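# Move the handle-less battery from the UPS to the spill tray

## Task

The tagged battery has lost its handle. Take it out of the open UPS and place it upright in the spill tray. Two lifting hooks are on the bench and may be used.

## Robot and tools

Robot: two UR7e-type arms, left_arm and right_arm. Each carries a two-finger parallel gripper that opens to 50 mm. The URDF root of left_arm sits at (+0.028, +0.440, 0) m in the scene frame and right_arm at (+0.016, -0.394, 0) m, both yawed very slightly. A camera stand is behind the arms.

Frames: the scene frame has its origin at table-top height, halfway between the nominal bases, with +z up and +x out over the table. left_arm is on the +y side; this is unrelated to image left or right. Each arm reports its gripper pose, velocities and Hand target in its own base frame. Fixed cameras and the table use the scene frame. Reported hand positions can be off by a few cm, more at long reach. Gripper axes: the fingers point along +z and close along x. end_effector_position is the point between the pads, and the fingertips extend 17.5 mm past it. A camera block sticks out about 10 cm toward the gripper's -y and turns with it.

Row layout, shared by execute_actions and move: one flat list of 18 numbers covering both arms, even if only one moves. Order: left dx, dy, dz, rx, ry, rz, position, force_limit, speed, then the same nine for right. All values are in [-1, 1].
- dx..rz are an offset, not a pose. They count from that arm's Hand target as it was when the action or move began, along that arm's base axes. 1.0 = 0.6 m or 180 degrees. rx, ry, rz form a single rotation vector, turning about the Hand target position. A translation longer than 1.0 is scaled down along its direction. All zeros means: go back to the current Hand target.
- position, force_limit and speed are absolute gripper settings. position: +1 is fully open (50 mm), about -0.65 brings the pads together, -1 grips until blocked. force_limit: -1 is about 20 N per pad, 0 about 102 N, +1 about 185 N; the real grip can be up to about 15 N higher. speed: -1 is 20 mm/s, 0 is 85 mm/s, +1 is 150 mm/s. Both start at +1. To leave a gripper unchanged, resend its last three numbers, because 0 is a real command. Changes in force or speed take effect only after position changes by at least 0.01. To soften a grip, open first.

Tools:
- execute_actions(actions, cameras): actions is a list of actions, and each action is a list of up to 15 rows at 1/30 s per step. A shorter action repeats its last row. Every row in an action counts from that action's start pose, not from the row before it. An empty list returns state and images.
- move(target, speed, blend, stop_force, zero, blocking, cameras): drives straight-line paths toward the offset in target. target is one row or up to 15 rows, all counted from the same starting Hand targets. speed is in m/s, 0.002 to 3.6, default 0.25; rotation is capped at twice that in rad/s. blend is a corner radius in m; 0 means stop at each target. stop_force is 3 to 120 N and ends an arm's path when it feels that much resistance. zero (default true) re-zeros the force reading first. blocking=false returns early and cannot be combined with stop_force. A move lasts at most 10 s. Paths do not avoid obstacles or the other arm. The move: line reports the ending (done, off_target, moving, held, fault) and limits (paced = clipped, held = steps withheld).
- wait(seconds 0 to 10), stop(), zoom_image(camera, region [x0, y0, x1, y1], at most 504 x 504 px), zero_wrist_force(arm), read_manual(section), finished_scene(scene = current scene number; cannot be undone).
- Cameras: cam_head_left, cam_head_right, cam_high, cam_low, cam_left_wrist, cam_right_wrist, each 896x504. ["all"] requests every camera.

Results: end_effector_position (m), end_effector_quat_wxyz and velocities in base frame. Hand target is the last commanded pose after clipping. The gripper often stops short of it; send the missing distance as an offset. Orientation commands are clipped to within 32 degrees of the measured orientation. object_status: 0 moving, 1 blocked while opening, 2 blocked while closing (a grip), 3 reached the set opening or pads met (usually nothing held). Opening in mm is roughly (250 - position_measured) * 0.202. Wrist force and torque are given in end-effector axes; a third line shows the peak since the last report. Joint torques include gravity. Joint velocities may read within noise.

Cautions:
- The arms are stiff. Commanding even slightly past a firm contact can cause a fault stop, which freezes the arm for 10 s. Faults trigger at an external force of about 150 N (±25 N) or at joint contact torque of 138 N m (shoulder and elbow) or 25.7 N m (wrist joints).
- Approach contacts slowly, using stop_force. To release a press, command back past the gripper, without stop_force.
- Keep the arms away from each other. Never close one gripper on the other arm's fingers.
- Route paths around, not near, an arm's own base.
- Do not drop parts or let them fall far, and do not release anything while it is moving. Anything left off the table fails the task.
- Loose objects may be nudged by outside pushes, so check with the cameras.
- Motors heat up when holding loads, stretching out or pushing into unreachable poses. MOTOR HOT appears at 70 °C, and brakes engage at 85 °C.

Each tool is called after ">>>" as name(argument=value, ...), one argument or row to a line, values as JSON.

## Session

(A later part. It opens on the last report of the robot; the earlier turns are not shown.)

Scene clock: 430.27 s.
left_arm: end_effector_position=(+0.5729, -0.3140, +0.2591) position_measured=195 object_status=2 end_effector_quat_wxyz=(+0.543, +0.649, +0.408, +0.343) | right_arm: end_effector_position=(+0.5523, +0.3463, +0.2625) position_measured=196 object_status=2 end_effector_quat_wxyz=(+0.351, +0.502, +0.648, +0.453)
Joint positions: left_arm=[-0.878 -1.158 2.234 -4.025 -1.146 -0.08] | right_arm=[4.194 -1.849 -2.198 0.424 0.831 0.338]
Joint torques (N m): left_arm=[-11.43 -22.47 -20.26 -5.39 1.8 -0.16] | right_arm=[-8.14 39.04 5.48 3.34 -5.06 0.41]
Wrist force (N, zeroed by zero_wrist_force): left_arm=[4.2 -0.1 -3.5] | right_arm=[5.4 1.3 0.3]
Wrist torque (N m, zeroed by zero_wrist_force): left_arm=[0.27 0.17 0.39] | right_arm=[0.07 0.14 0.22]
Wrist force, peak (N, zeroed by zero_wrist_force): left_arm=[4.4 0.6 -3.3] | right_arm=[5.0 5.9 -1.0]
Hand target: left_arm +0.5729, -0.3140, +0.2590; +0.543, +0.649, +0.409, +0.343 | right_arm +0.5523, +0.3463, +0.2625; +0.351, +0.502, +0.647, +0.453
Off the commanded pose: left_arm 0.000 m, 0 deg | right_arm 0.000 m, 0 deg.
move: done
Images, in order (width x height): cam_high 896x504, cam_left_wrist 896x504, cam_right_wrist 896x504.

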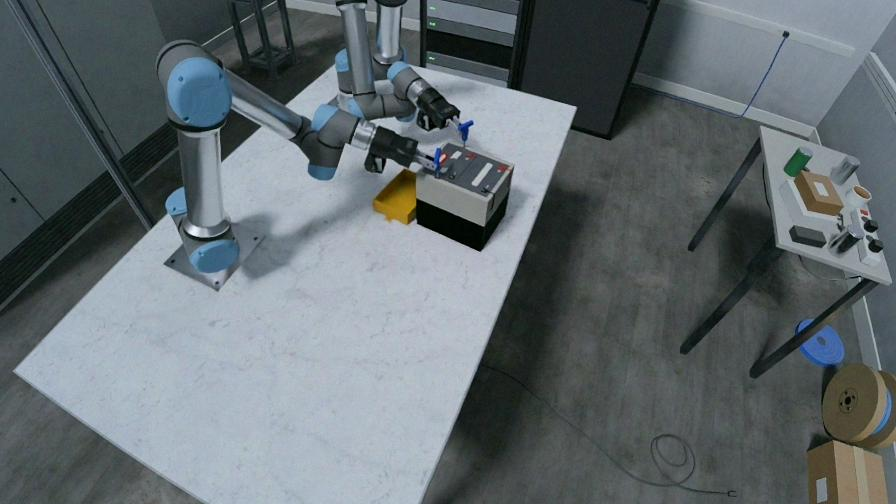

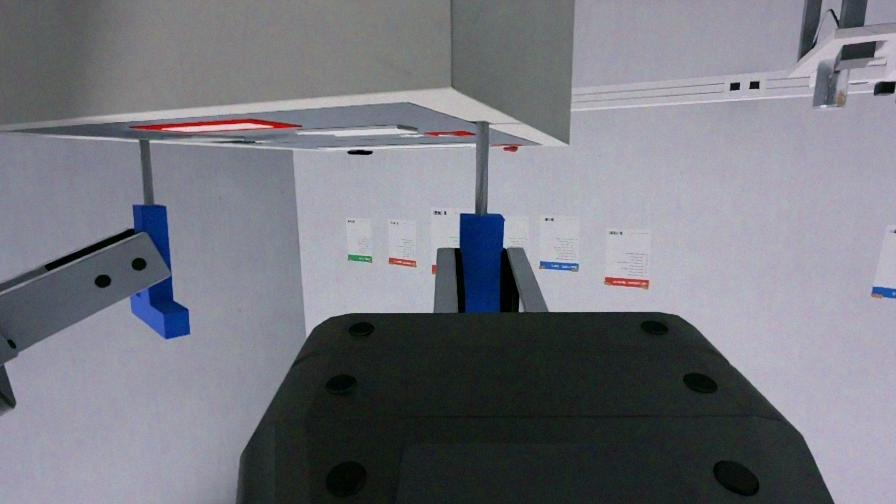

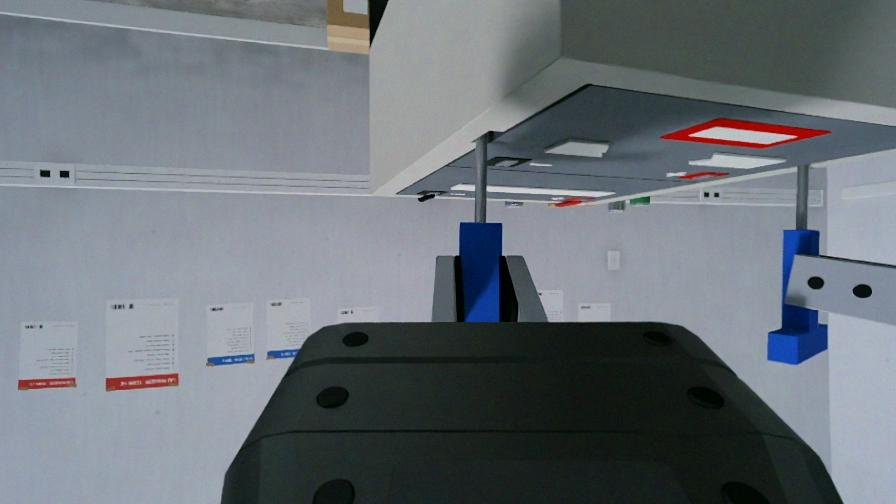

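>>> move(
  target=[0,-0.0012,0.05,0,0,0,-1,1,-0.3,0,0.0012,0.05,0,0,0,-1,1,-0.3],
  speed=0.03,
  stop_force=8,
)

>>> move(
  target=[0,0,0.04,0,0,0,-1,1,-0.3,0,0,0.04,0,0,0,-1,1,-0.3],
  speed=0.03,
  stop_force=60,
  cameras=["cam_left_wrist","cam_right_wrist","cam_low"],
)

Scene clock: 438.27 s.
left_arm: end_effector_position=(+0.5729, -0.3143, +0.2706) position_measured=195 object_status=2 end_effector_quat_wxyz=(+0.543, +0.649, +0.409, +0.343) | right_arm: end_effector_position=(+0.5524, +0.3464, +0.2738) position_measured=196 object_status=2 end_effector_quat_wxyz=(+0.351, +0.502, +0.647, +0.453)
Joint positions: left_arm=[-0.878 -1.188 2.229 -3.99 -1.146 -0.08] | right_arm=[4.194 -1.824 -2.189 0.39 0.831 0.338]
Joint torques (N m): left_arm=[6.25 -44.22 -12.25 -2.22 0.36 0.64] | right_arm=[-14.96 42.24 7.64 1.1 -4.5 -0.14]
Wrist force (N, zeroed by zero_wrist_force): left_arm=[2.0 -6.3 -0.3] | right_arm=[3.8 -2.8 -2.0]
Wrist torque (N m, zeroed by zero_wrist_force): left_arm=[0.19 0.11 0.24] | right_arm=[0.18 0.08 0.18]
Wrist force, peak (N, zeroed by zero_wrist_force): left_arm=[2.2 -21.2 3.5] | right_arm=[2.8 -25.3 7.1]
Hand target: left_arm +0.5729, -0.3143, +0.2706; +0.543, +0.649, +0.409, +0.343 (not the last commanded pose) | right_arm +0.5524, +0.3464, +0.2738; +0.351, +0.502, +0.647, +0.453 (not the last commanded pose)
Off the commanded pose: left_arm 0.018 m, 0 deg | right_arm 0.019 m, 0 deg.
move: contact (left_arm, right_arm)

Scene clock: 440.17 s.
left_arm: end_effector_position=(+0.5729, -0.3143, +0.2946) position_measured=195 object_status=2 end_effector_quat_wxyz=(+0.543, +0.649, +0.409, +0.343) | right_arm: end_effector_position=(+0.5524, +0.3464, +0.2978) position_measured=196 object_status=2 end_effector_quat_wxyz=(+0.351, +0.502, +0.647, +0.453)
Joint positions: left_arm=[-0.878 -1.248 2.217 -3.918 -1.146 -0.08] | right_arm=[4.194 -1.773 -2.167 0.317 0.831 0.338]
Joint torques (N m): left_arm=[4.89 -31.73 -19.32 -10.12 -2.06 -1.59] | right_arm=[2.31 26.69 14.5 7.18 -2.24 1.63]
Wrist force (N, zeroed by zero_wrist_force): left_arm=[-0.5 -17.4 3.9] | right_arm=[-0.5 -13.2 -0.1]
Wrist torque (N m, zeroed by zero_wrist_force): left_arm=[0.23 0.05 0.08] | right_arm=[0.07 -0.10 -0.02]
Wrist force, peak (N, zeroed by zero_wrist_force): left_arm=[1.3 -20.6 3.5] | right_arm=[5.6 -27.9 8.3]
Hand target: left_arm +0.5729, -0.3143, +0.2946; +0.543, +0.649, +0.409, +0.343 | right_arm +0.5524, +0.3464, +0.2978; +0.351, +0.502, +0.647, +0.453
Off the commanded pose: left_arm 0.000 m, 0 deg | right_arm 0.000 m, 0 deg.
move: done
Images, in order (width x height): cam_low 896x504, cam_left_wrist 896x504, cam_right_wrist 896x504.

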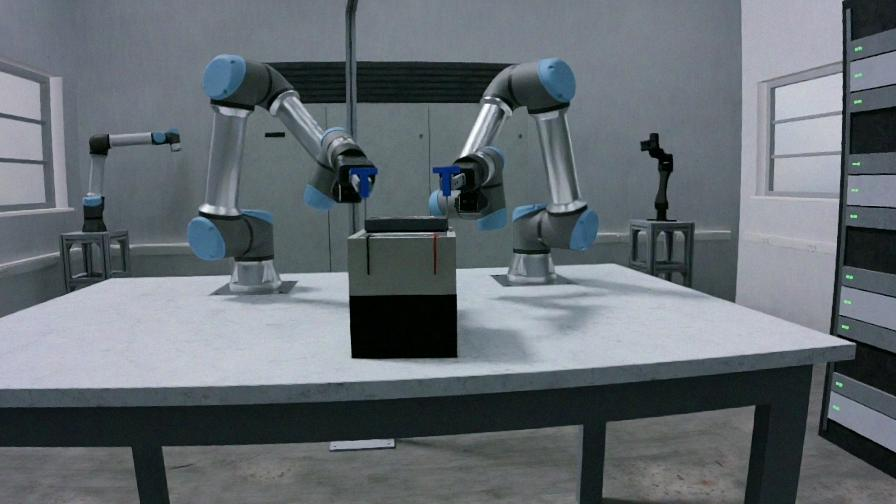

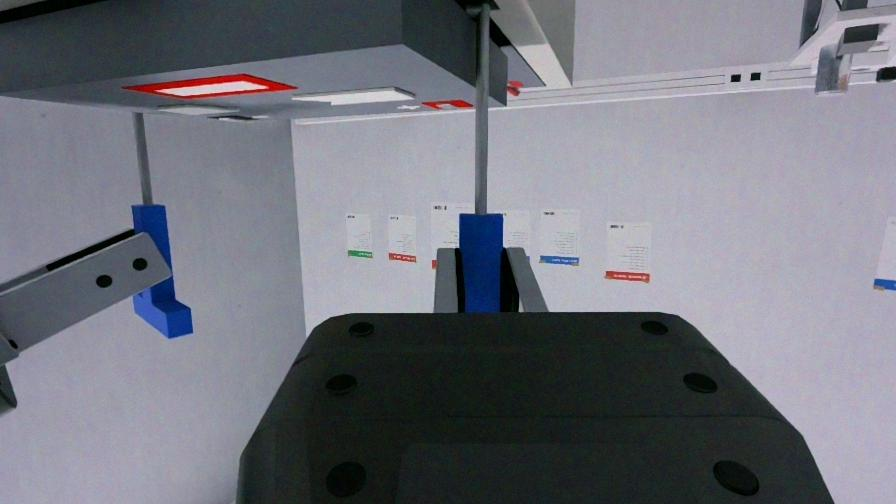

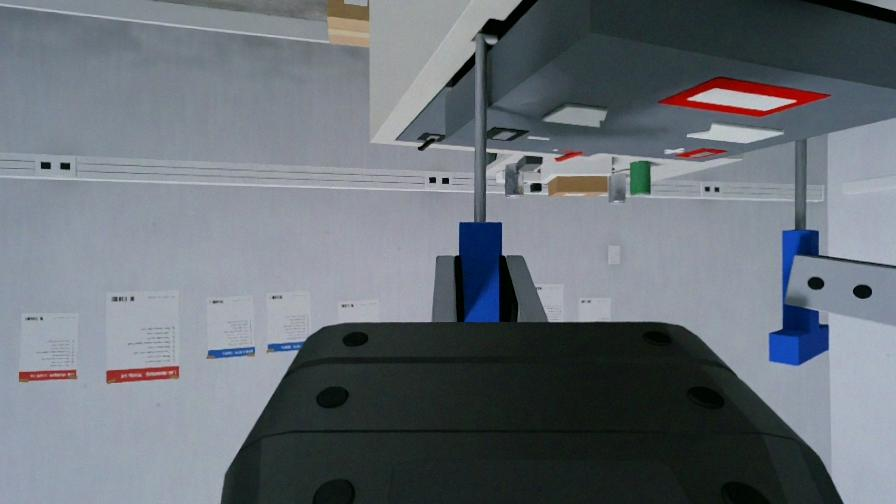

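>>> zoom_image(
  camera="cam_right_wrist",
  region=[430, 0, 560, 90],
)

>>> zoom_image(
  camera="cam_left_wrist",
  region=[430, 0, 560, 90],
)

Scaled by 3.877 from the camera's 896x504 image, which has a finer 1280x720 frame.

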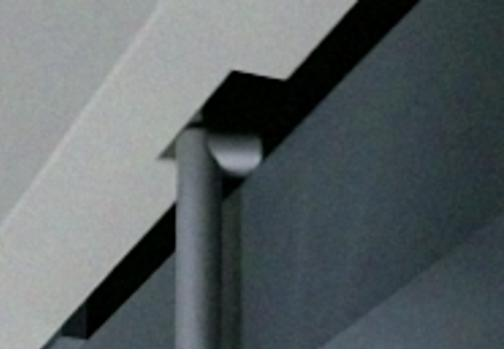

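Scaled by 3.877 from the camera's 896x504 image, which has a finer 1280x720 frame.

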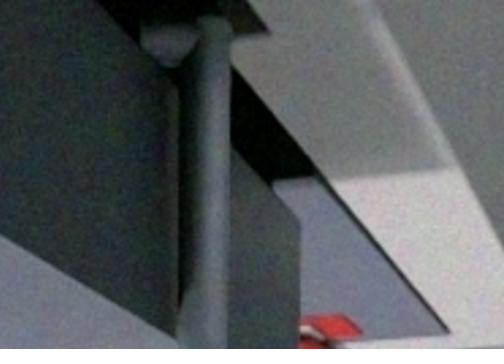

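>>> move(
  target=[
    [0,0,-0.0597,0,0,0,-1,1,-0.3,0,0,-0.0597,0,0,0,-1,1,-0.3],
    [0,0,-0.0597,0,0,0,-0.12,1,-0.3,0,0,-0.0597,0,0,0,-0.12,1,-0.3],
    [0.012,-0.0057,-0.0597,0,0,0,-0.12,1,-0.3,0.0129,0.0033,-0.0597,0,0,0,-0.12,1,-0.3],
  ],
  speed=[0.04,0.1,0.1],
  cameras=["cam_left_wrist","cam_right_wrist"],
)

>>> execute_actions(
  actions=[
    [[0,0,0,0,0,0,-1,1,-0.5,0,0,0,0,0,0,-1,1,-0.5]],
    [[0,0,0,0,0,0,-1,1,-0.5,0,0,0,0,0,0,-1,1,-0.5]],
  ],
  cameras=["cam_left_wrist","cam_right_wrist"],
)

Scene clock: 471.47 s.
left_arm: end_effector_position=(+0.5802, -0.3177, +0.2587) position_measured=171 object_status=3 end_effector_quat_wxyz=(+0.543, +0.649, +0.409, +0.343) | right_arm: end_effector_position=(+0.5602, +0.3484, +0.2620) position_measured=171 object_status=3 end_effector_quat_wxyz=(+0.351, +0.502, +0.647, +0.453)
Joint positions: left_arm=[-0.869 -1.145 2.21 -4.015 -1.154 -0.078] | right_arm=[4.18 -1.865 -2.177 0.425 0.843 0.329]
Joint torques (N m): left_arm=[-7.22 -39.14 -9.34 -3.41 -2.02 0.89] | right_arm=[9.7 39.89 11.11 0.82 -2.16 -0.13]
Wrist force (N, zeroed by zero_wrist_force): left_arm=[3.1 -1.1 -2.0] | right_arm=[-6.8 0.0 -5.5]
Wrist torque (N m, zeroed by zero_wrist_force): left_arm=[0.00 0.23 -0.03] | right_arm=[0.48 -0.12 -0.30]
Wrist force, peak (N, zeroed by zero_wrist_force): left_arm=[1.6 -18.6 2.8] | right_arm=[0.6 -17.6 2.3]
Hand target: left_arm +0.5801, -0.3177, +0.2588; +0.543, +0.649, +0.409, +0.343 | right_arm +0.5601, +0.3484, +0.2620; +0.351, +0.502, +0.647, +0.453
Off the commanded pose: left_arm 0.000 m, 0 deg | right_arm 0.000 m, 0 deg.
move: done
Images, in order (width x height): cam_left_wrist 896x504, cam_right_wrist 896x504.

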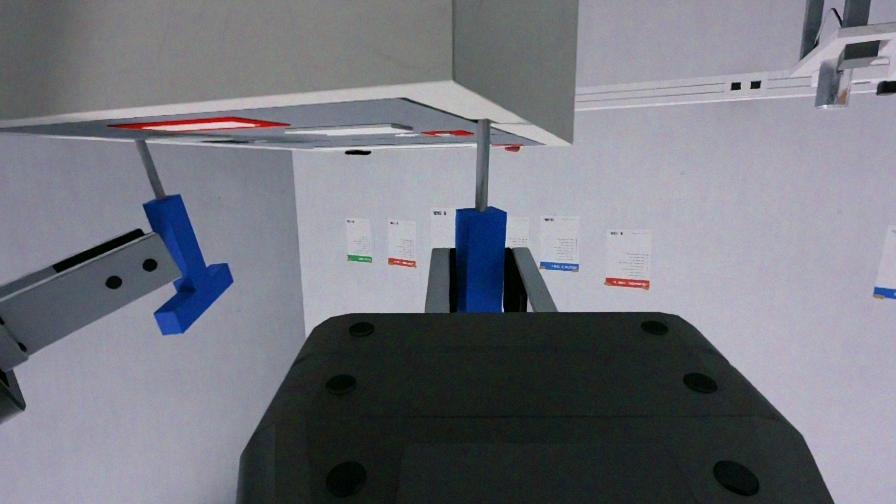

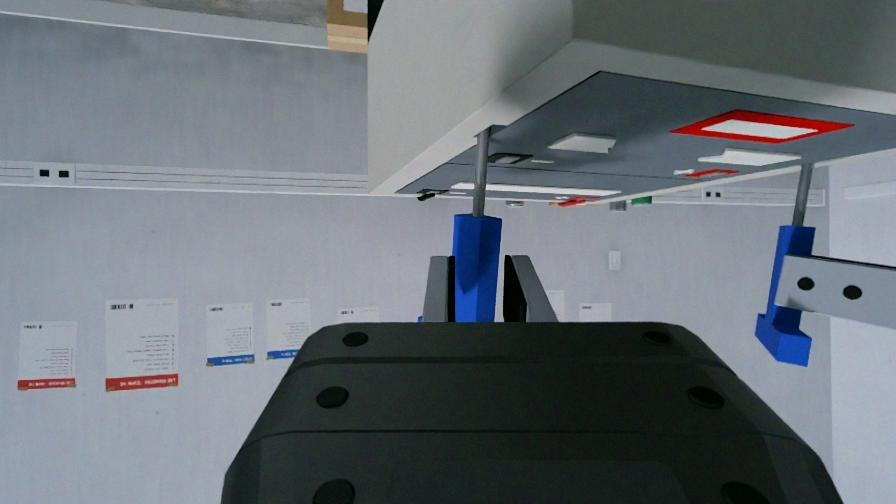

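Scene clock: 472.67 s.
left_arm: end_effector_position=(+0.5801, -0.3177, +0.2588) position_measured=193 object_status=2 end_effector_quat_wxyz=(+0.543, +0.649, +0.409, +0.343) | right_arm: end_effector_position=(+0.5601, +0.3484, +0.2620) position_measured=254 object_status=3 end_effector_quat_wxyz=(+0.351, +0.502, +0.647, +0.453)
Joint positions: left_arm=[-0.869 -1.145 2.211 -4.015 -1.154 -0.078] | right_arm=[4.18 -1.865 -2.177 0.425 0.843 0.33]
Joint torques (N m): left_arm=[-14.72 -42.67 -10.33 -5.2 0.29 -1.53] | right_arm=[10.89 40.58 10.82 1.02 -2.07 1.86]
Wrist force (N, zeroed by zero_wrist_force): left_arm=[6.9 -0.8 0.3] | right_arm=[-6.9 0.0 -6.0]
Wrist torque (N m, zeroed by zero_wrist_force): left_arm=[-0.03 0.35 0.38] | right_arm=[0.49 -0.07 -0.30]
Wrist force, peak (N, zeroed by zero_wrist_force): left_arm=[7.2 -0.5 0.2] | right_arm=[-6.9 0.0 -6.0]
Hand target: left_arm +0.5801, -0.3177, +0.2588; +0.543, +0.649, +0.409, +0.343 | right_arm +0.5601, +0.3484, +0.2620; +0.351, +0.502, +0.647, +0.453
Off the commanded pose: left_arm 0.000 m, 0 deg | right_arm 0.000 m, 0 deg.
Step readings (end_effector_position of left_arm | right_arm):
0: (+0.5802, -0.3177, +0.2587) | (+0.5602, +0.3484, +0.2620)
1: (+0.5802, -0.3177, +0.2587) | (+0.5602, +0.3484, +0.2619)
2: (+0.5802, -0.3177, +0.2587) | (+0.5602, +0.3484, +0.2619)
4: (+0.5801, -0.3177, +0.2587) | (+0.5602, +0.3484, +0.2620)
8: (+0.5801, -0.3177, +0.2587) | (+0.5602, +0.3484, +0.2620)
15: (+0.5801, -0.3177, +0.2588) | (+0.5601, +0.3484, +0.2620)
16: (+0.5801, -0.3177, +0.2588) | (+0.5601, +0.3484, +0.2620)
17: (+0.5801, -0.3177, +0.2588) | (+0.5601, +0.3484, +0.2620)
19: (+0.5801, -0.3177, +0.2588) | (+0.5601, +0.3484, +0.2620)
23: (+0.5801, -0.3177, +0.2588) | (+0.5601, +0.3484, +0.2620)
30: (+0.5801, -0.3177, +0.2588) | (+0.5601, +0.3484, +0.2620)
Images, in order (width x height): cam_left_wrist 896x504, cam_right_wrist 896x504.

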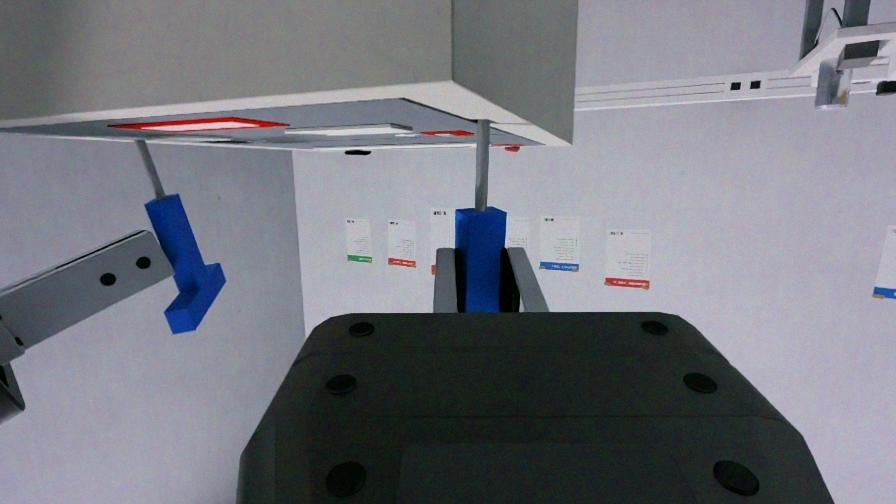

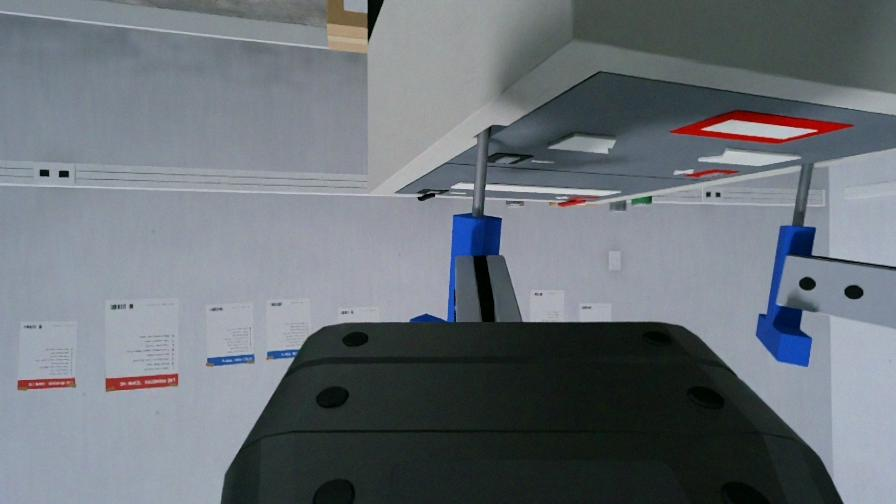

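>>> move(
  target=[
    [0,0,0,0,0,0,-1,1,-0.5,-0.16,-0.042,0,0,0,0,-1,1,-0.5],
    [0,0,0,0,0,0,-1,1,-0.5,-0.16,-0.06,0.24,-0.0323,0.389,-0.0936,-1,1,-0.5],
    [0,0,0,0,0,0,-1,1,-0.5,0,0.006,0.185,-0.0323,0.389,-0.0936,1,1,-0.5],
  ],
  speed=[0.1,0.5,0.5],
  cameras=["cam_right_wrist","cam_high"],
)

Scene clock: 495.50 s.
left_arm: end_effector_position=(+0.5801, -0.3177, +0.2588) position_measured=193 object_status=2 end_effector_quat_wxyz=(+0.543, +0.649, +0.409, +0.343) | right_arm: end_effector_position=(+0.5601, +0.3520, +0.3730) position_measured=3 object_status=0 end_effector_quat_wxyz=(+0.000, +0.737, +0.676, +0.001)
Joint positions: left_arm=[-0.869 -1.145 2.211 -4.015 -1.154 -0.078] | right_arm=[3.906 -1.966 -0.978 -1.768 1.57 0.85]
Joint torques (N m): left_arm=[-15.15 -42.15 -21.4 -5.16 -3.46 -1.61] | right_arm=[10.54 35.89 29.44 2.93 -1.24 0.24]
Wrist force (N, zeroed by zero_wrist_force): left_arm=[6.9 -0.6 0.4] | right_arm=[-6.7 1.3 -5.8]
Wrist torque (N m, zeroed by zero_wrist_force): left_arm=[0.00 0.34 0.37] | right_arm=[0.68 -0.04 -0.54]
Wrist force, peak (N, zeroed by zero_wrist_force): left_arm=[7.3 -0.6 0.3] | right_arm=[-8.4 -2.8 -7.2]
Hand target: left_arm +0.5801, -0.3177, +0.2588; +0.543, +0.649, +0.409, +0.343 | right_arm +0.5601, +0.3520, +0.3730; +0.000, +0.737, +0.676, +0.001
Off the commanded pose: left_arm 0.000 m, 0 deg | right_arm 0.000 m, 0 deg.
move: done
Images, in order (width x height): cam_high 896x504, cam_right_wrist 896x504.

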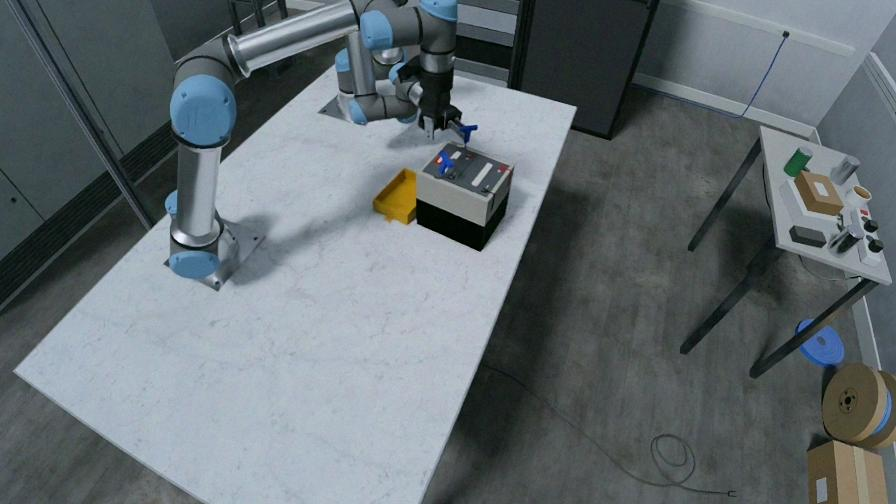

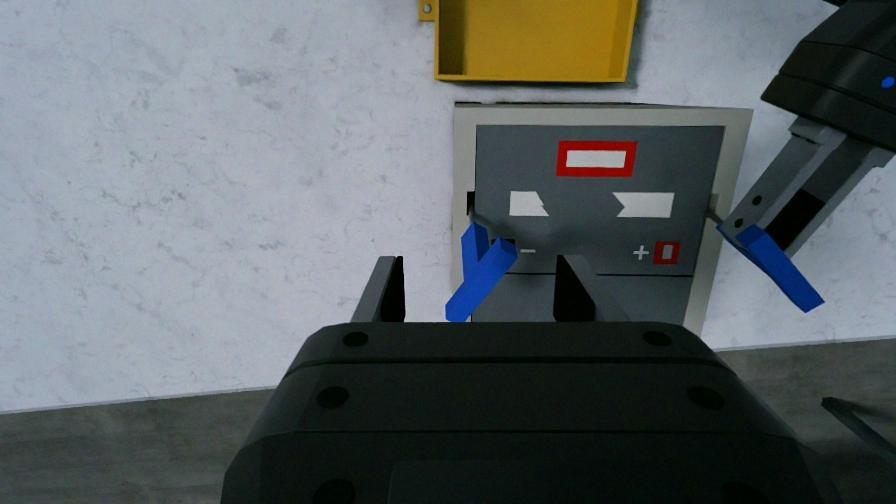

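>>> move(
  target=[0,0,0,0,0,0,-1,1,-0.5,0.0797,0.011,-0.0695,-0.0245,0.0763,-0.1968,1,1,-0.5],
  speed=0.4,
  cameras=["cam_right_wrist"],
)

Scene clock: 514.17 s.
left_arm: end_effector_position=(+0.5801, -0.3177, +0.2588) position_measured=193 object_status=2 end_effector_quat_wxyz=(+0.543, +0.649, +0.409, +0.343) | right_arm: end_effector_position=(+0.6080, +0.3585, +0.3313) position_measured=3 object_status=3 end_effector_quat_wxyz=(-0.051, +0.901, +0.416, -0.112)
Joint positions: left_arm=[-0.869 -1.145 2.211 -4.015 -1.154 -0.078] | right_arm=[3.808 -2.281 -0.557 -2.07 1.722 1.359]
Joint torques (N m): left_arm=[-15.14 -42.28 -20.7 -5.17 -4.91 -1.58] | right_arm=[11.85 53.74 27.1 4.09 0.59 1.9]
Wrist force (N, zeroed by zero_wrist_force): left_arm=[7.1 -0.7 0.1] | right_arm=[-6.5 1.5 -6.2]
Wrist torque (N m, zeroed by zero_wrist_force): left_arm=[-0.01 0.31 0.37] | right_arm=[0.76 -0.05 -0.44]
Wrist force, peak (N, zeroed by zero_wrist_force): left_arm=[7.3 -0.8 0.3] | right_arm=[-7.1 1.1 -6.3]
Hand target: left_arm +0.5801, -0.3177, +0.2588; +0.543, +0.649, +0.409, +0.343 | right_arm +0.6079, +0.3586, +0.3313; -0.051, +0.901, +0.415, -0.112
Off the commanded pose: left_arm 0.000 m, 0 deg | right_arm 0.000 m, 0 deg.
move: done
Images, in order (width x height): cam_right_wrist 896x504.

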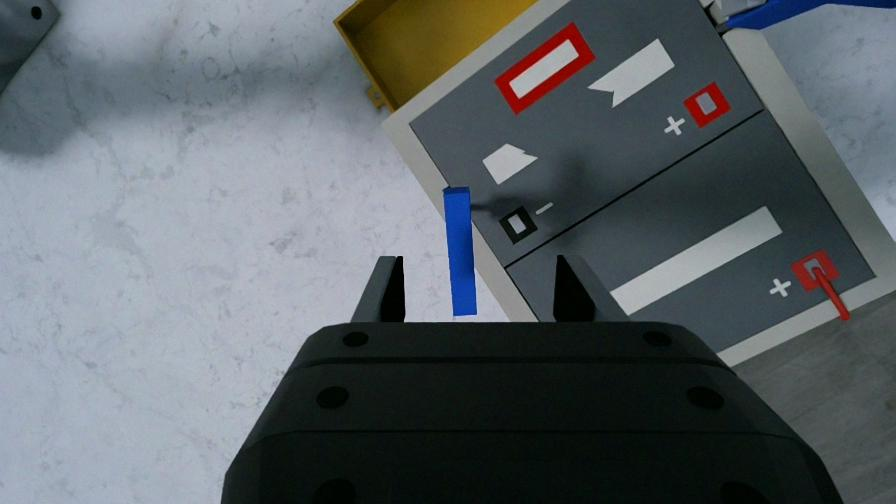

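>>> move(
  target=[0,0,0,0,0,0,-1,1,-0.5,-0.033,-0.0057,-0.112,0,0,0,1,1,-0.5],
  speed=0.12,
  stop_force=6,
)

>>> zero_wrist_force(
  arm="right_arm",
)

>>> execute_actions(
  actions=[
    [[0,0,0,0,0,0,-1,1,-0.5,0,0,0,0,0,0,-1,1,-0.8]],
    [[0,0,0,0,0,0,-1,1,-0.5,0,0,0,0,0,0,-1,1,-0.8]],
    [[0,0,0,0,0,0,-1,1,-0.5,0,0,0,0,0,0,-1,1,-0.8]],
  ],
  cameras=["cam_right_wrist"],
)

Scene clock: 523.43 s.
left_arm: end_effector_position=(+0.5801, -0.3177, +0.2588) position_measured=193 object_status=2 end_effector_quat_wxyz=(+0.543, +0.649, +0.409, +0.343) | right_arm: end_effector_position=(+0.5881, +0.3552, +0.2641) position_measured=3 object_status=3 end_effector_quat_wxyz=(-0.051, +0.901, +0.415, -0.112)
Joint positions: left_arm=[-0.869 -1.145 2.211 -4.015 -1.154 -0.078] | right_arm=[3.821 -2.172 -0.914 -1.819 1.725 1.372]
Joint torques (N m): left_arm=[-14.39 -42.3 -21.4 -5.11 -4.94 -1.51] | right_arm=[-10.77 43.9 19.22 5.14 -1.08 -1.93]
Wrist force (N, zeroed by zero_wrist_force): left_arm=[7.1 -0.6 0.2] | right_arm=[-6.5 1.3 -5.9]
Wrist torque (N m, zeroed by zero_wrist_force): left_arm=[0.01 0.32 0.38] | right_arm=[0.74 -0.07 -0.55]
Wrist force, peak (N, zeroed by zero_wrist_force): left_arm=[7.3 -0.6 0.3] | right_arm=[-6.6 1.2 -7.8]
Hand target: left_arm +0.5801, -0.3177, +0.2588; +0.543, +0.649, +0.409, +0.343 | right_arm +0.5881, +0.3552, +0.2641; -0.051, +0.901, +0.415, -0.112
Off the commanded pose: left_arm 0.000 m, 0 deg | right_arm 0.000 m, 0 deg.
move: done

Wrist force sensor zeroed.

Scene clock: 525.13 s.
left_arm: end_effector_position=(+0.5801, -0.3177, +0.2588) position_measured=193 object_status=2 end_effector_quat_wxyz=(+0.543, +0.649, +0.409, +0.343) | right_arm: end_effector_position=(+0.5882, +0.3551, +0.2641) position_measured=206 object_status=2 end_effector_quat_wxyz=(-0.051, +0.901, +0.415, -0.112)
Joint positions: left_arm=[-0.869 -1.145 2.211 -4.015 -1.154 -0.078] | right_arm=[3.821 -2.172 -0.914 -1.819 1.725 1.372]
Joint torques (N m): left_arm=[-14.89 -41.65 -21.09 -5.23 -5.01 -1.45] | right_arm=[-1.03 44.35 23.43 6.69 1.01 -1.92]
Wrist force (N, zeroed by zero_wrist_force): left_arm=[7.9 -1.1 -2.1] | right_arm=[-19.1 -2.6 -2.9]
Wrist torque (N m, zeroed by zero_wrist_force): left_arm=[0.03 0.33 0.30] | right_arm=[-0.02 -0.10 0.05]
Wrist force, peak (N, zeroed by zero_wrist_force): left_arm=[8.1 -1.0 -2.0] | right_arm=[-19.1 -2.6 -2.9]
Hand target: left_arm +0.5801, -0.3177, +0.2588; +0.543, +0.649, +0.409, +0.343 | right_arm +0.5881, +0.3552, +0.2641; -0.051, +0.901, +0.415, -0.112
Off the commanded pose: left_arm 0.000 m, 0 deg | right_arm 0.000 m, 0 deg.
Step readings (end_effector_position of left_arm | right_arm):
0: (+0.5801, -0.3177, +0.2588) | (+0.5881, +0.3552, +0.2641)
1: (+0.5801, -0.3177, +0.2588) | (+0.5881, +0.3552, +0.2641)
2: (+0.5801, -0.3177, +0.2588) | (+0.5881, +0.3552, +0.2641)
4: (+0.5801, -0.3177, +0.2588) | (+0.5881, +0.3552, +0.2641)
8: (+0.5801, -0.3177, +0.2588) | (+0.5881, +0.3552, +0.2641)
15: (+0.5801, -0.3177, +0.2588) | (+0.5881, +0.3552, +0.2641)
16: (+0.5801, -0.3177, +0.2588) | (+0.5881, +0.3552, +0.2641)
17: (+0.5801, -0.3177, +0.2588) | (+0.5881, +0.3552, +0.2641)
19: (+0.5801, -0.3177, +0.2588) | (+0.5881, +0.3552, +0.2641)
23: (+0.5801, -0.3177, +0.2588) | (+0.5881, +0.3552, +0.2641)
30: (+0.5801, -0.3177, +0.2588) | (+0.5881, +0.3552, +0.2641)
31: (+0.5801, -0.3177, +0.2588) | (+0.5881, +0.3552, +0.2641)
32: (+0.5801, -0.3177, +0.2588) | (+0.5881, +0.3552, +0.2641)
34: (+0.5801, -0.3177, +0.2588) | (+0.5881, +0.3552, +0.2641)
38: (+0.5801, -0.3177, +0.2588) | (+0.5882, +0.3551, +0.2641)
45: (+0.5801, -0.3177, +0.2588) | (+0.5882, +0.3551, +0.2641)
Images, in order (width x height): cam_right_wrist 896x504.

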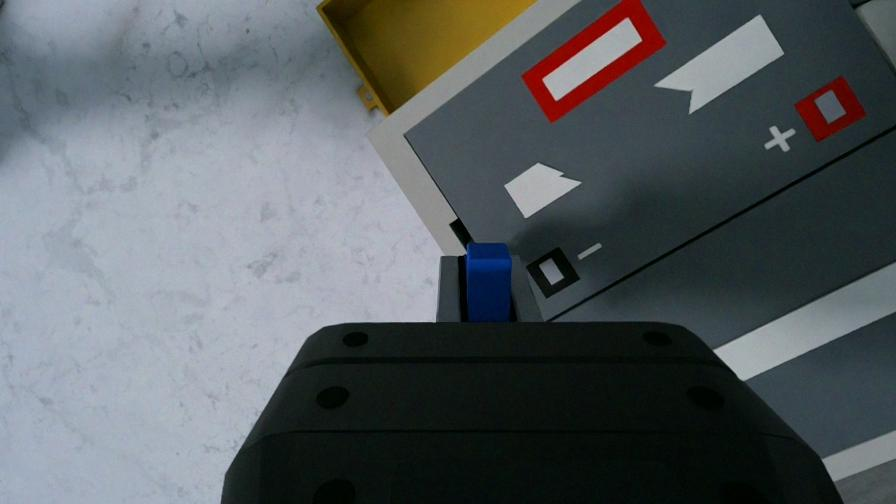

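>>> move(
  target=[0,0,0,0,0,0,-1,1,-0.5,-0.0323,-0.0025,0.0075,0,-0.0781,0,-1,1,-0.8],
  speed=0.15,
)

Scene clock: 534.63 s.
left_arm: end_effector_position=(+0.5801, -0.3177, +0.2588) position_measured=193 object_status=2 end_effector_quat_wxyz=(+0.543, +0.649, +0.409, +0.343) | right_arm: end_effector_position=(+0.5687, +0.3538, +0.2687) position_measured=206 object_status=2 end_effector_quat_wxyz=(+0.000, +0.908, +0.419, -0.001)
Joint positions: left_arm=[-0.869 -1.145 2.211 -4.015 -1.154 -0.078] | right_arm=[3.898 -1.971 -1.237 -1.506 1.572 1.463]
Joint torques (N m): left_arm=[-14.48 -40.46 -21.09 -5.15 -4.95 -1.51] | right_arm=[-16.27 46.88 14.47 1.45 -2.31 -2.29]
Wrist force (N, zeroed by zero_wrist_force): left_arm=[8.1 -1.1 -2.2] | right_arm=[6.9 -7.3 -1.0]
Wrist torque (N m, zeroed by zero_wrist_force): left_arm=[0.03 0.33 0.29] | right_arm=[0.15 0.69 0.08]
Wrist force, peak (N, zeroed by zero_wrist_force): left_arm=[8.4 -1.3 -2.0] | right_arm=[-19.4 0.1 -5.8]
Hand target: left_arm +0.5801, -0.3177, +0.2588; +0.543, +0.649, +0.409, +0.343 | right_arm +0.5688, +0.3537, +0.2686; +0.000, +0.908, +0.419, -0.001
Off the commanded pose: left_arm 0.000 m, 0 deg | right_arm 0.000 m, 0 deg.
move: done

>>> move(
  target=[0,0,0,0,0,0,-1,1,-0.5,0,0.001,0,0,0,-0.15,-1,1,-0.8],
  speed=0.2,
)

Scene clock: 540.67 s.
left_arm: end_effector_position=(+0.5801, -0.3177, +0.2588) position_measured=193 object_status=2 end_effector_quat_wxyz=(+0.543, +0.649, +0.409, +0.343) | right_arm: end_effector_position=(+0.5688, +0.3543, +0.2686) position_measured=206 object_status=2 end_effector_quat_wxyz=(+0.000, +0.981, +0.195, -0.001)
Joint positions: left_arm=[-0.869 -1.145 2.211 -4.015 -1.154 -0.078] | right_arm=[3.899 -1.972 -1.236 -1.505 1.572 1.935]
Joint torques (N m): left_arm=[-14.7 -37.63 -20.45 -5.11 -4.97 -1.4] | right_arm=[8.58 40.25 25.2 2.92 -2.67 2]
Wrist force (N, zeroed by zero_wrist_force): left_arm=[8.1 -1.1 -2.1] | right_arm=[3.8 -6.3 0.8]
Wrist torque (N m, zeroed by zero_wrist_force): left_arm=[0.03 0.32 0.29] | right_arm=[0.13 0.38 0.11]
Wrist force, peak (N, zeroed by zero_wrist_force): left_arm=[8.4 -1.2 -2.1] | right_arm=[12.4 -6.6 2.3]
Hand target: left_arm +0.5801, -0.3177, +0.2588; +0.543, +0.649, +0.409, +0.343 | right_arm +0.5688, +0.3543, +0.2686; +0.000, +0.981, +0.195, -0.001
Off the commanded pose: left_arm 0.000 m, 0 deg | right_arm 0.000 m, 0 deg.
move: done

>>> move(
  target=[0.0003,0.0008,0,0,0,0,-1,1,-0.5,0,0.0007,0,0,0,-0.155,-1,1,-0.8],
  speed=0.2,
  cameras=["cam_right_wrist","cam_left_wrist","cam_high"],
)

>>> move(
  target=[0,0,0.05,0,0,0,-1,1,-0.5,0,0,0.05,0,0,0,-1,1,-0.8],
  speed=0.03,
  stop_force=8,
)

Scene clock: 549.57 s.
left_arm: end_effector_position=(+0.5803, -0.3172, +0.2588) position_measured=193 object_status=2 end_effector_quat_wxyz=(+0.543, +0.649, +0.409, +0.343) | right_arm: end_effector_position=(+0.5688, +0.3547, +0.2686) position_measured=206 object_status=2 end_effector_quat_wxyz=(+0.000, +0.999, -0.047, +0.000)
Joint positions: left_arm=[-0.868 -1.145 2.211 -4.015 -1.155 -0.078] | right_arm=[3.899 -1.972 -1.236 -1.504 1.572 2.422]
Joint torques (N m): left_arm=[5.48 -42.55 -9.1 -5.34 -3.43 1.19] | right_arm=[7.57 39.27 24.34 4.28 -2.43 1.87]
Wrist force (N, zeroed by zero_wrist_force): left_arm=[1.7 -0.6 -0.2] | right_arm=[1.2 -5.1 1.0]
Wrist torque (N m, zeroed by zero_wrist_force): left_arm=[0.03 0.21 0.11] | right_arm=[0.09 -0.10 0.12]
Wrist force, peak (N, zeroed by zero_wrist_force): left_arm=[8.3 -1.1 -2.1] | right_arm=[4.4 -8.1 1.0]
Hand target: left_arm +0.5803, -0.3172, +0.2588; +0.543, +0.649, +0.409, +0.343 | right_arm +0.5688, +0.3547, +0.2686; +0.000, +0.999, -0.047, +0.000
Off the commanded pose: left_arm 0.000 m, 0 deg | right_arm 0.000 m, 0 deg.
move: done
Images, in order (width x height): cam_high 896x504, cam_left_wrist 896x504, cam_right_wrist 896x504.

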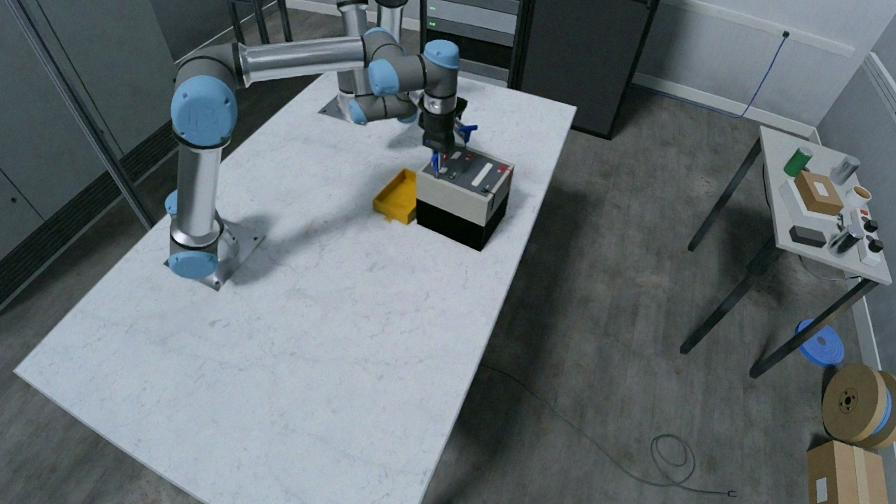

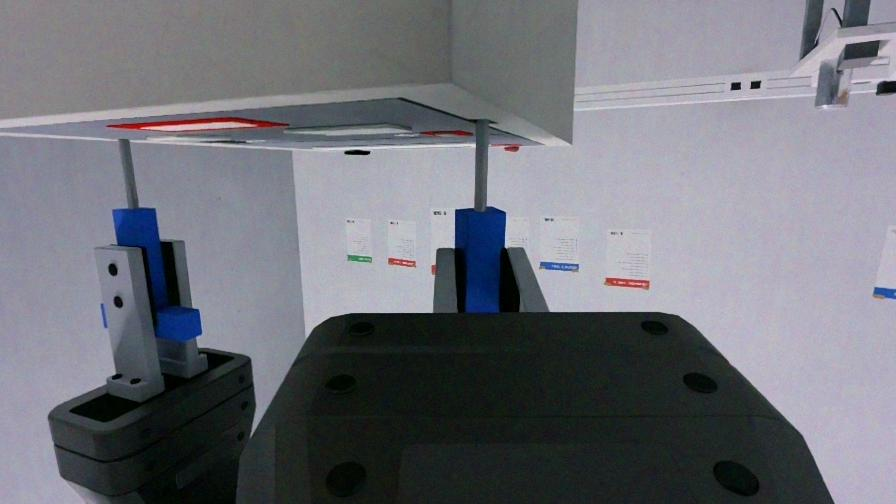

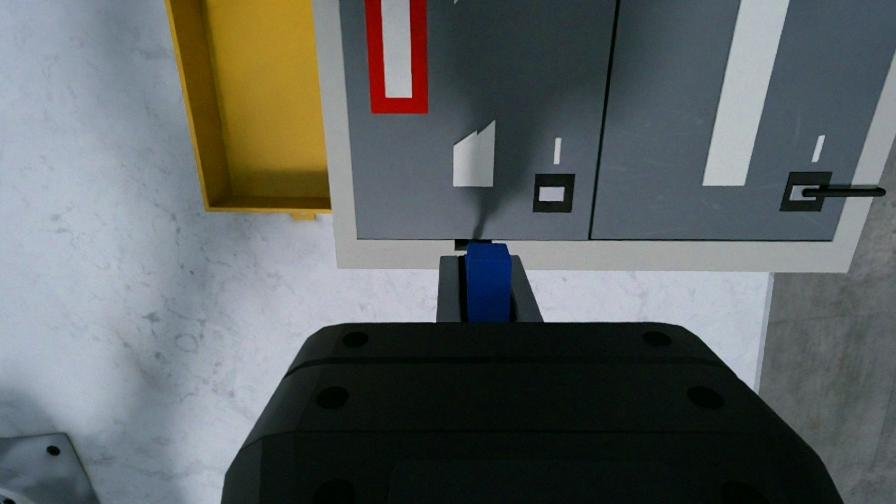

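Scene clock: 551.03 s.
left_arm: end_effector_position=(+0.5803, -0.3172, +0.2716) position_measured=193 object_status=2 end_effector_quat_wxyz=(+0.543, +0.649, +0.408, +0.343) | right_arm: end_effector_position=(+0.5687, +0.3547, +0.2797) position_measured=206 object_status=2 end_effector_quat_wxyz=(+0.000, +0.999, -0.047, +0.000)
Joint positions: left_arm=[-0.868 -1.177 2.206 -3.978 -1.155 -0.078] | right_arm=[3.899 -1.97 -1.21 -1.532 1.572 2.422]
Joint torques (N m): left_arm=[5.64 -42.5 -9.53 -0.83 -1.33 0.78] | right_arm=[6.15 43.34 29.93 0.36 -1.09 2.11]
Wrist force (N, zeroed by zero_wrist_force): left_arm=[-1.3 -1.7 0.9] | right_arm=[0.7 -4.5 2.9]
Wrist torque (N m, zeroed by zero_wrist_force): left_arm=[-0.08 0.10 -0.05] | right_arm=[0.08 -0.11 0.12]
Wrist force, peak (N, zeroed by zero_wrist_force): left_arm=[-1.8 -16.8 3.0] | right_arm=[4.3 -8.9 24.6]
Hand target: left_arm +0.5803, -0.3172, +0.2716; +0.543, +0.649, +0.408, +0.343 (not the last commanded pose) | right_arm +0.5688, +0.3547, +0.2797; +0.000, +0.999, -0.047, +0.000 (not the last commanded pose)
Off the commanded pose: left_arm 0.017 m, 0 deg | right_arm 0.019 m, 0 deg.
move: contact (left_arm, right_arm)

>>> move(
  target=[0,-0.001,0.04,0,0,0,-1,1,-0.5,0,0.001,0.04,0,0,0,-1,1,-0.8],
  speed=0.03,
  stop_force=60,
  cameras=["cam_left_wrist","cam_right_wrist","cam_low"],
)

>>> zoom_image(
  camera="cam_left_wrist",
  region=[430, 0, 560, 90],
)

>>> zoom_image(
  camera="cam_low",
  region=[330, 150, 480, 260],
)

Scene clock: 558.87 s.
left_arm: end_effector_position=(+0.5803, -0.3178, +0.2956) position_measured=193 object_status=2 end_effector_quat_wxyz=(+0.543, +0.649, +0.408, +0.343) | right_arm: end_effector_position=(+0.5687, +0.3553, +0.3037) position_measured=206 object_status=2 end_effector_quat_wxyz=(+0.000, +0.999, -0.047, +0.000)
Joint positions: left_arm=[-0.869 -1.235 2.193 -3.907 -1.154 -0.078] | right_arm=[3.9 -1.971 -1.148 -1.593 1.572 2.423]
Joint torques (N m): left_arm=[-14.31 -18.54 -10.87 -2.93 -6.64 -2.29] | right_arm=[-0.29 68.68 30.87 9.18 -0.28 1.3]
Wrist force (N, zeroed by zero_wrist_force): left_arm=[11.2 3.4 -3.8] | right_arm=[-2.7 1.0 25.0]
Wrist torque (N m, zeroed by zero_wrist_force): left_arm=[0.35 0.25 0.99] | right_arm=[-0.32 -0.38 0.01]
Wrist force, peak (N, zeroed by zero_wrist_force): left_arm=[1.2 -24.0 1.2] | right_arm=[-0.7 -0.6 35.4]
Hand target: left_arm +0.5803, -0.3178, +0.2956; +0.543, +0.649, +0.408, +0.343 | right_arm +0.5688, +0.3553, +0.3037; +0.000, +0.999, -0.047, +0.000
Off the commanded pose: left_arm 0.000 m, 0 deg | right_arm 0.000 m, 0 deg.
move: done
Images, in order (width x height): cam_low 896x504, cam_left_wrist 896x504, cam_right_wrist 896x504.

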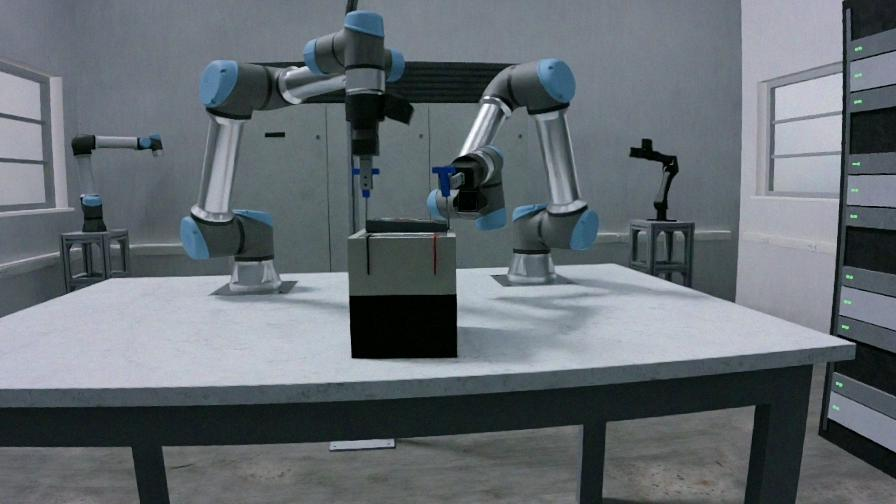

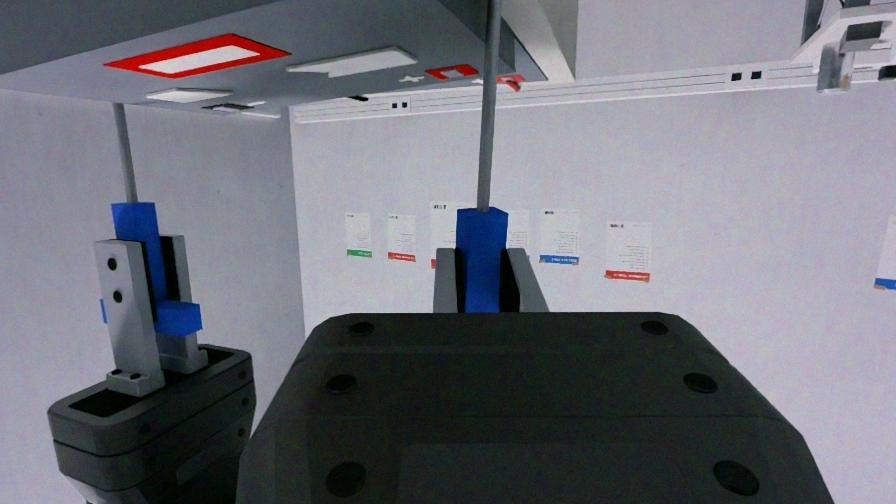

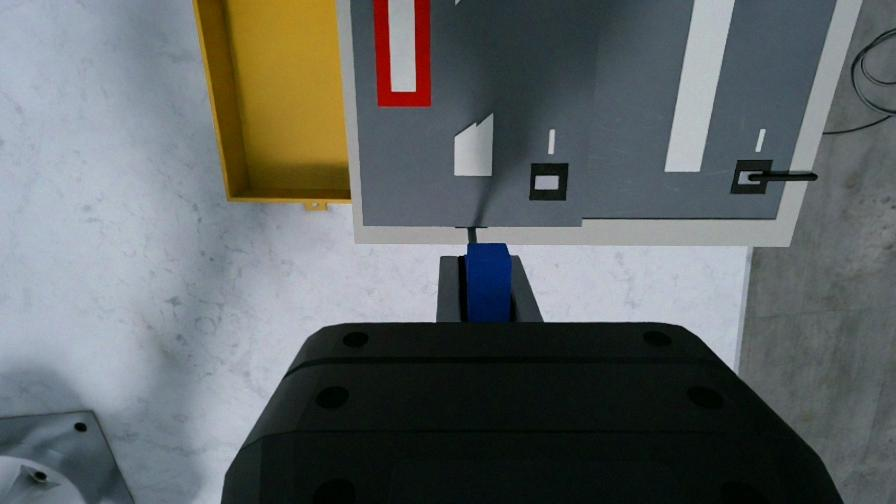

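Scaled by 3.877 from the camera's 896x504 image, which has a finer 1280x720 frame.

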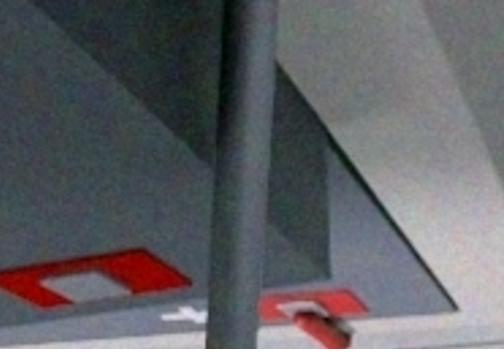

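Scaled by 3.360 from the camera's 896x504 image, which has a finer 1280x720 frame.

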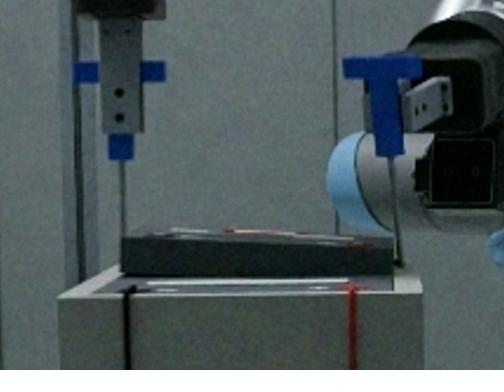

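>>> move(
  target=[
    [0,0.001,-0.0613,0,0,0,-1,1,-0.5,0,-0.001,-0.0585,0,0,0,-1,1,-0.8],
    [0,0.001,-0.0613,0,0,0,0,1,-0.5,0,-0.001,-0.0585,0,0,0,-1,1,-0.8],
    [-0.15,0.0715,-0.0613,0,0,0,0,1,-0.5,0,-0.001,-0.0585,0,0,0,-1,1,-0.8],
  ],
  speed=[0.04,0.1,0.1],
  cameras=["cam_left_wrist","cam_right_wrist"],
)

Scene clock: 578.93 s.
left_arm: end_effector_position=(+0.4903, -0.2750, +0.2589) position_measured=152 object_status=3 end_effector_quat_wxyz=(+0.543, +0.648, +0.408, +0.343) | right_arm: end_effector_position=(+0.5688, +0.3547, +0.2686) position_measured=206 object_status=2 end_effector_quat_wxyz=(+0.000, +0.999, -0.047, +0.000)
Joint positions: left_arm=[-1.013 -1.299 2.497 -4.132 -1.014 -0.11] | right_arm=[3.899 -1.972 -1.236 -1.504 1.572 2.422]
Joint torques (N m): left_arm=[1.28 -18.87 -6.04 -0.41 -2.37 1.24] | right_arm=[-10.34 55.99 30.48 0.21 0.55 -0.67]
Wrist force (N, zeroed by zero_wrist_force): left_arm=[-2.4 0.0 1.1] | right_arm=[0.6 -5.3 2.8]
Wrist torque (N m, zeroed by zero_wrist_force): left_arm=[-0.09 0.20 0.07] | right_arm=[0.03 -0.03 0.09]
Wrist force, peak (N, zeroed by zero_wrist_force): left_arm=[8.4 65.2 -8.1] | right_arm=[-2.8 0.6 26.2]
Hand target: left_arm +0.4903, -0.2749, +0.2589; +0.543, +0.649, +0.408, +0.343 | right_arm +0.5688, +0.3547, +0.2686; +0.000, +0.999, -0.047, +0.000
Off the commanded pose: left_arm 0.000 m, 0 deg | right_arm 0.000 m, 0 deg.
move: done; target 2's new numbers were sent with left_arm's hand 0.036 m and 8 deg from that target
Images, in order (width x height): cam_left_wrist 896x504, cam_right_wrist 896x504.

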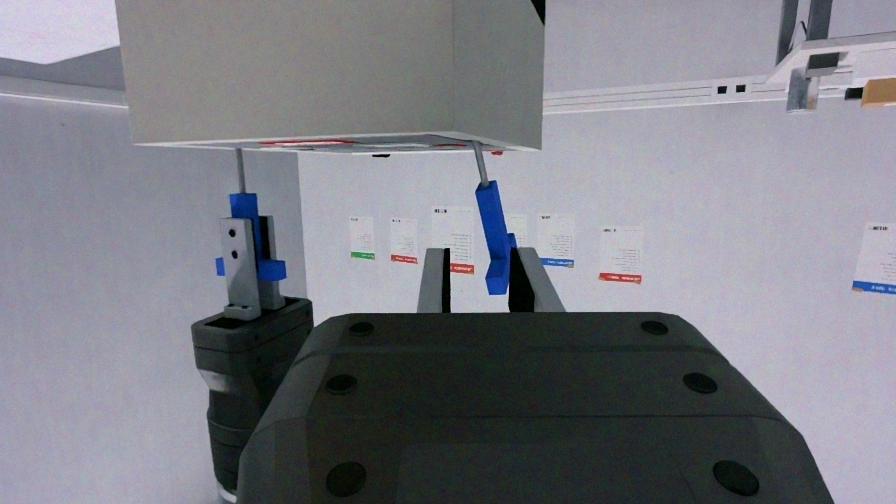

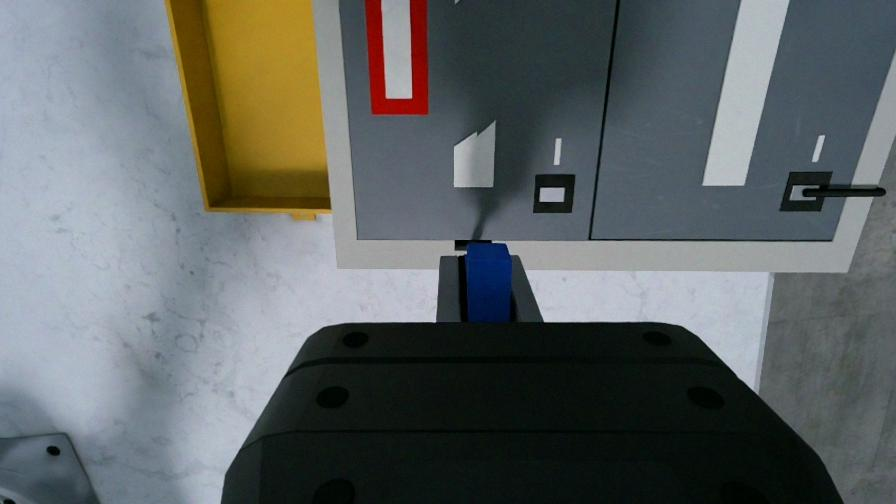

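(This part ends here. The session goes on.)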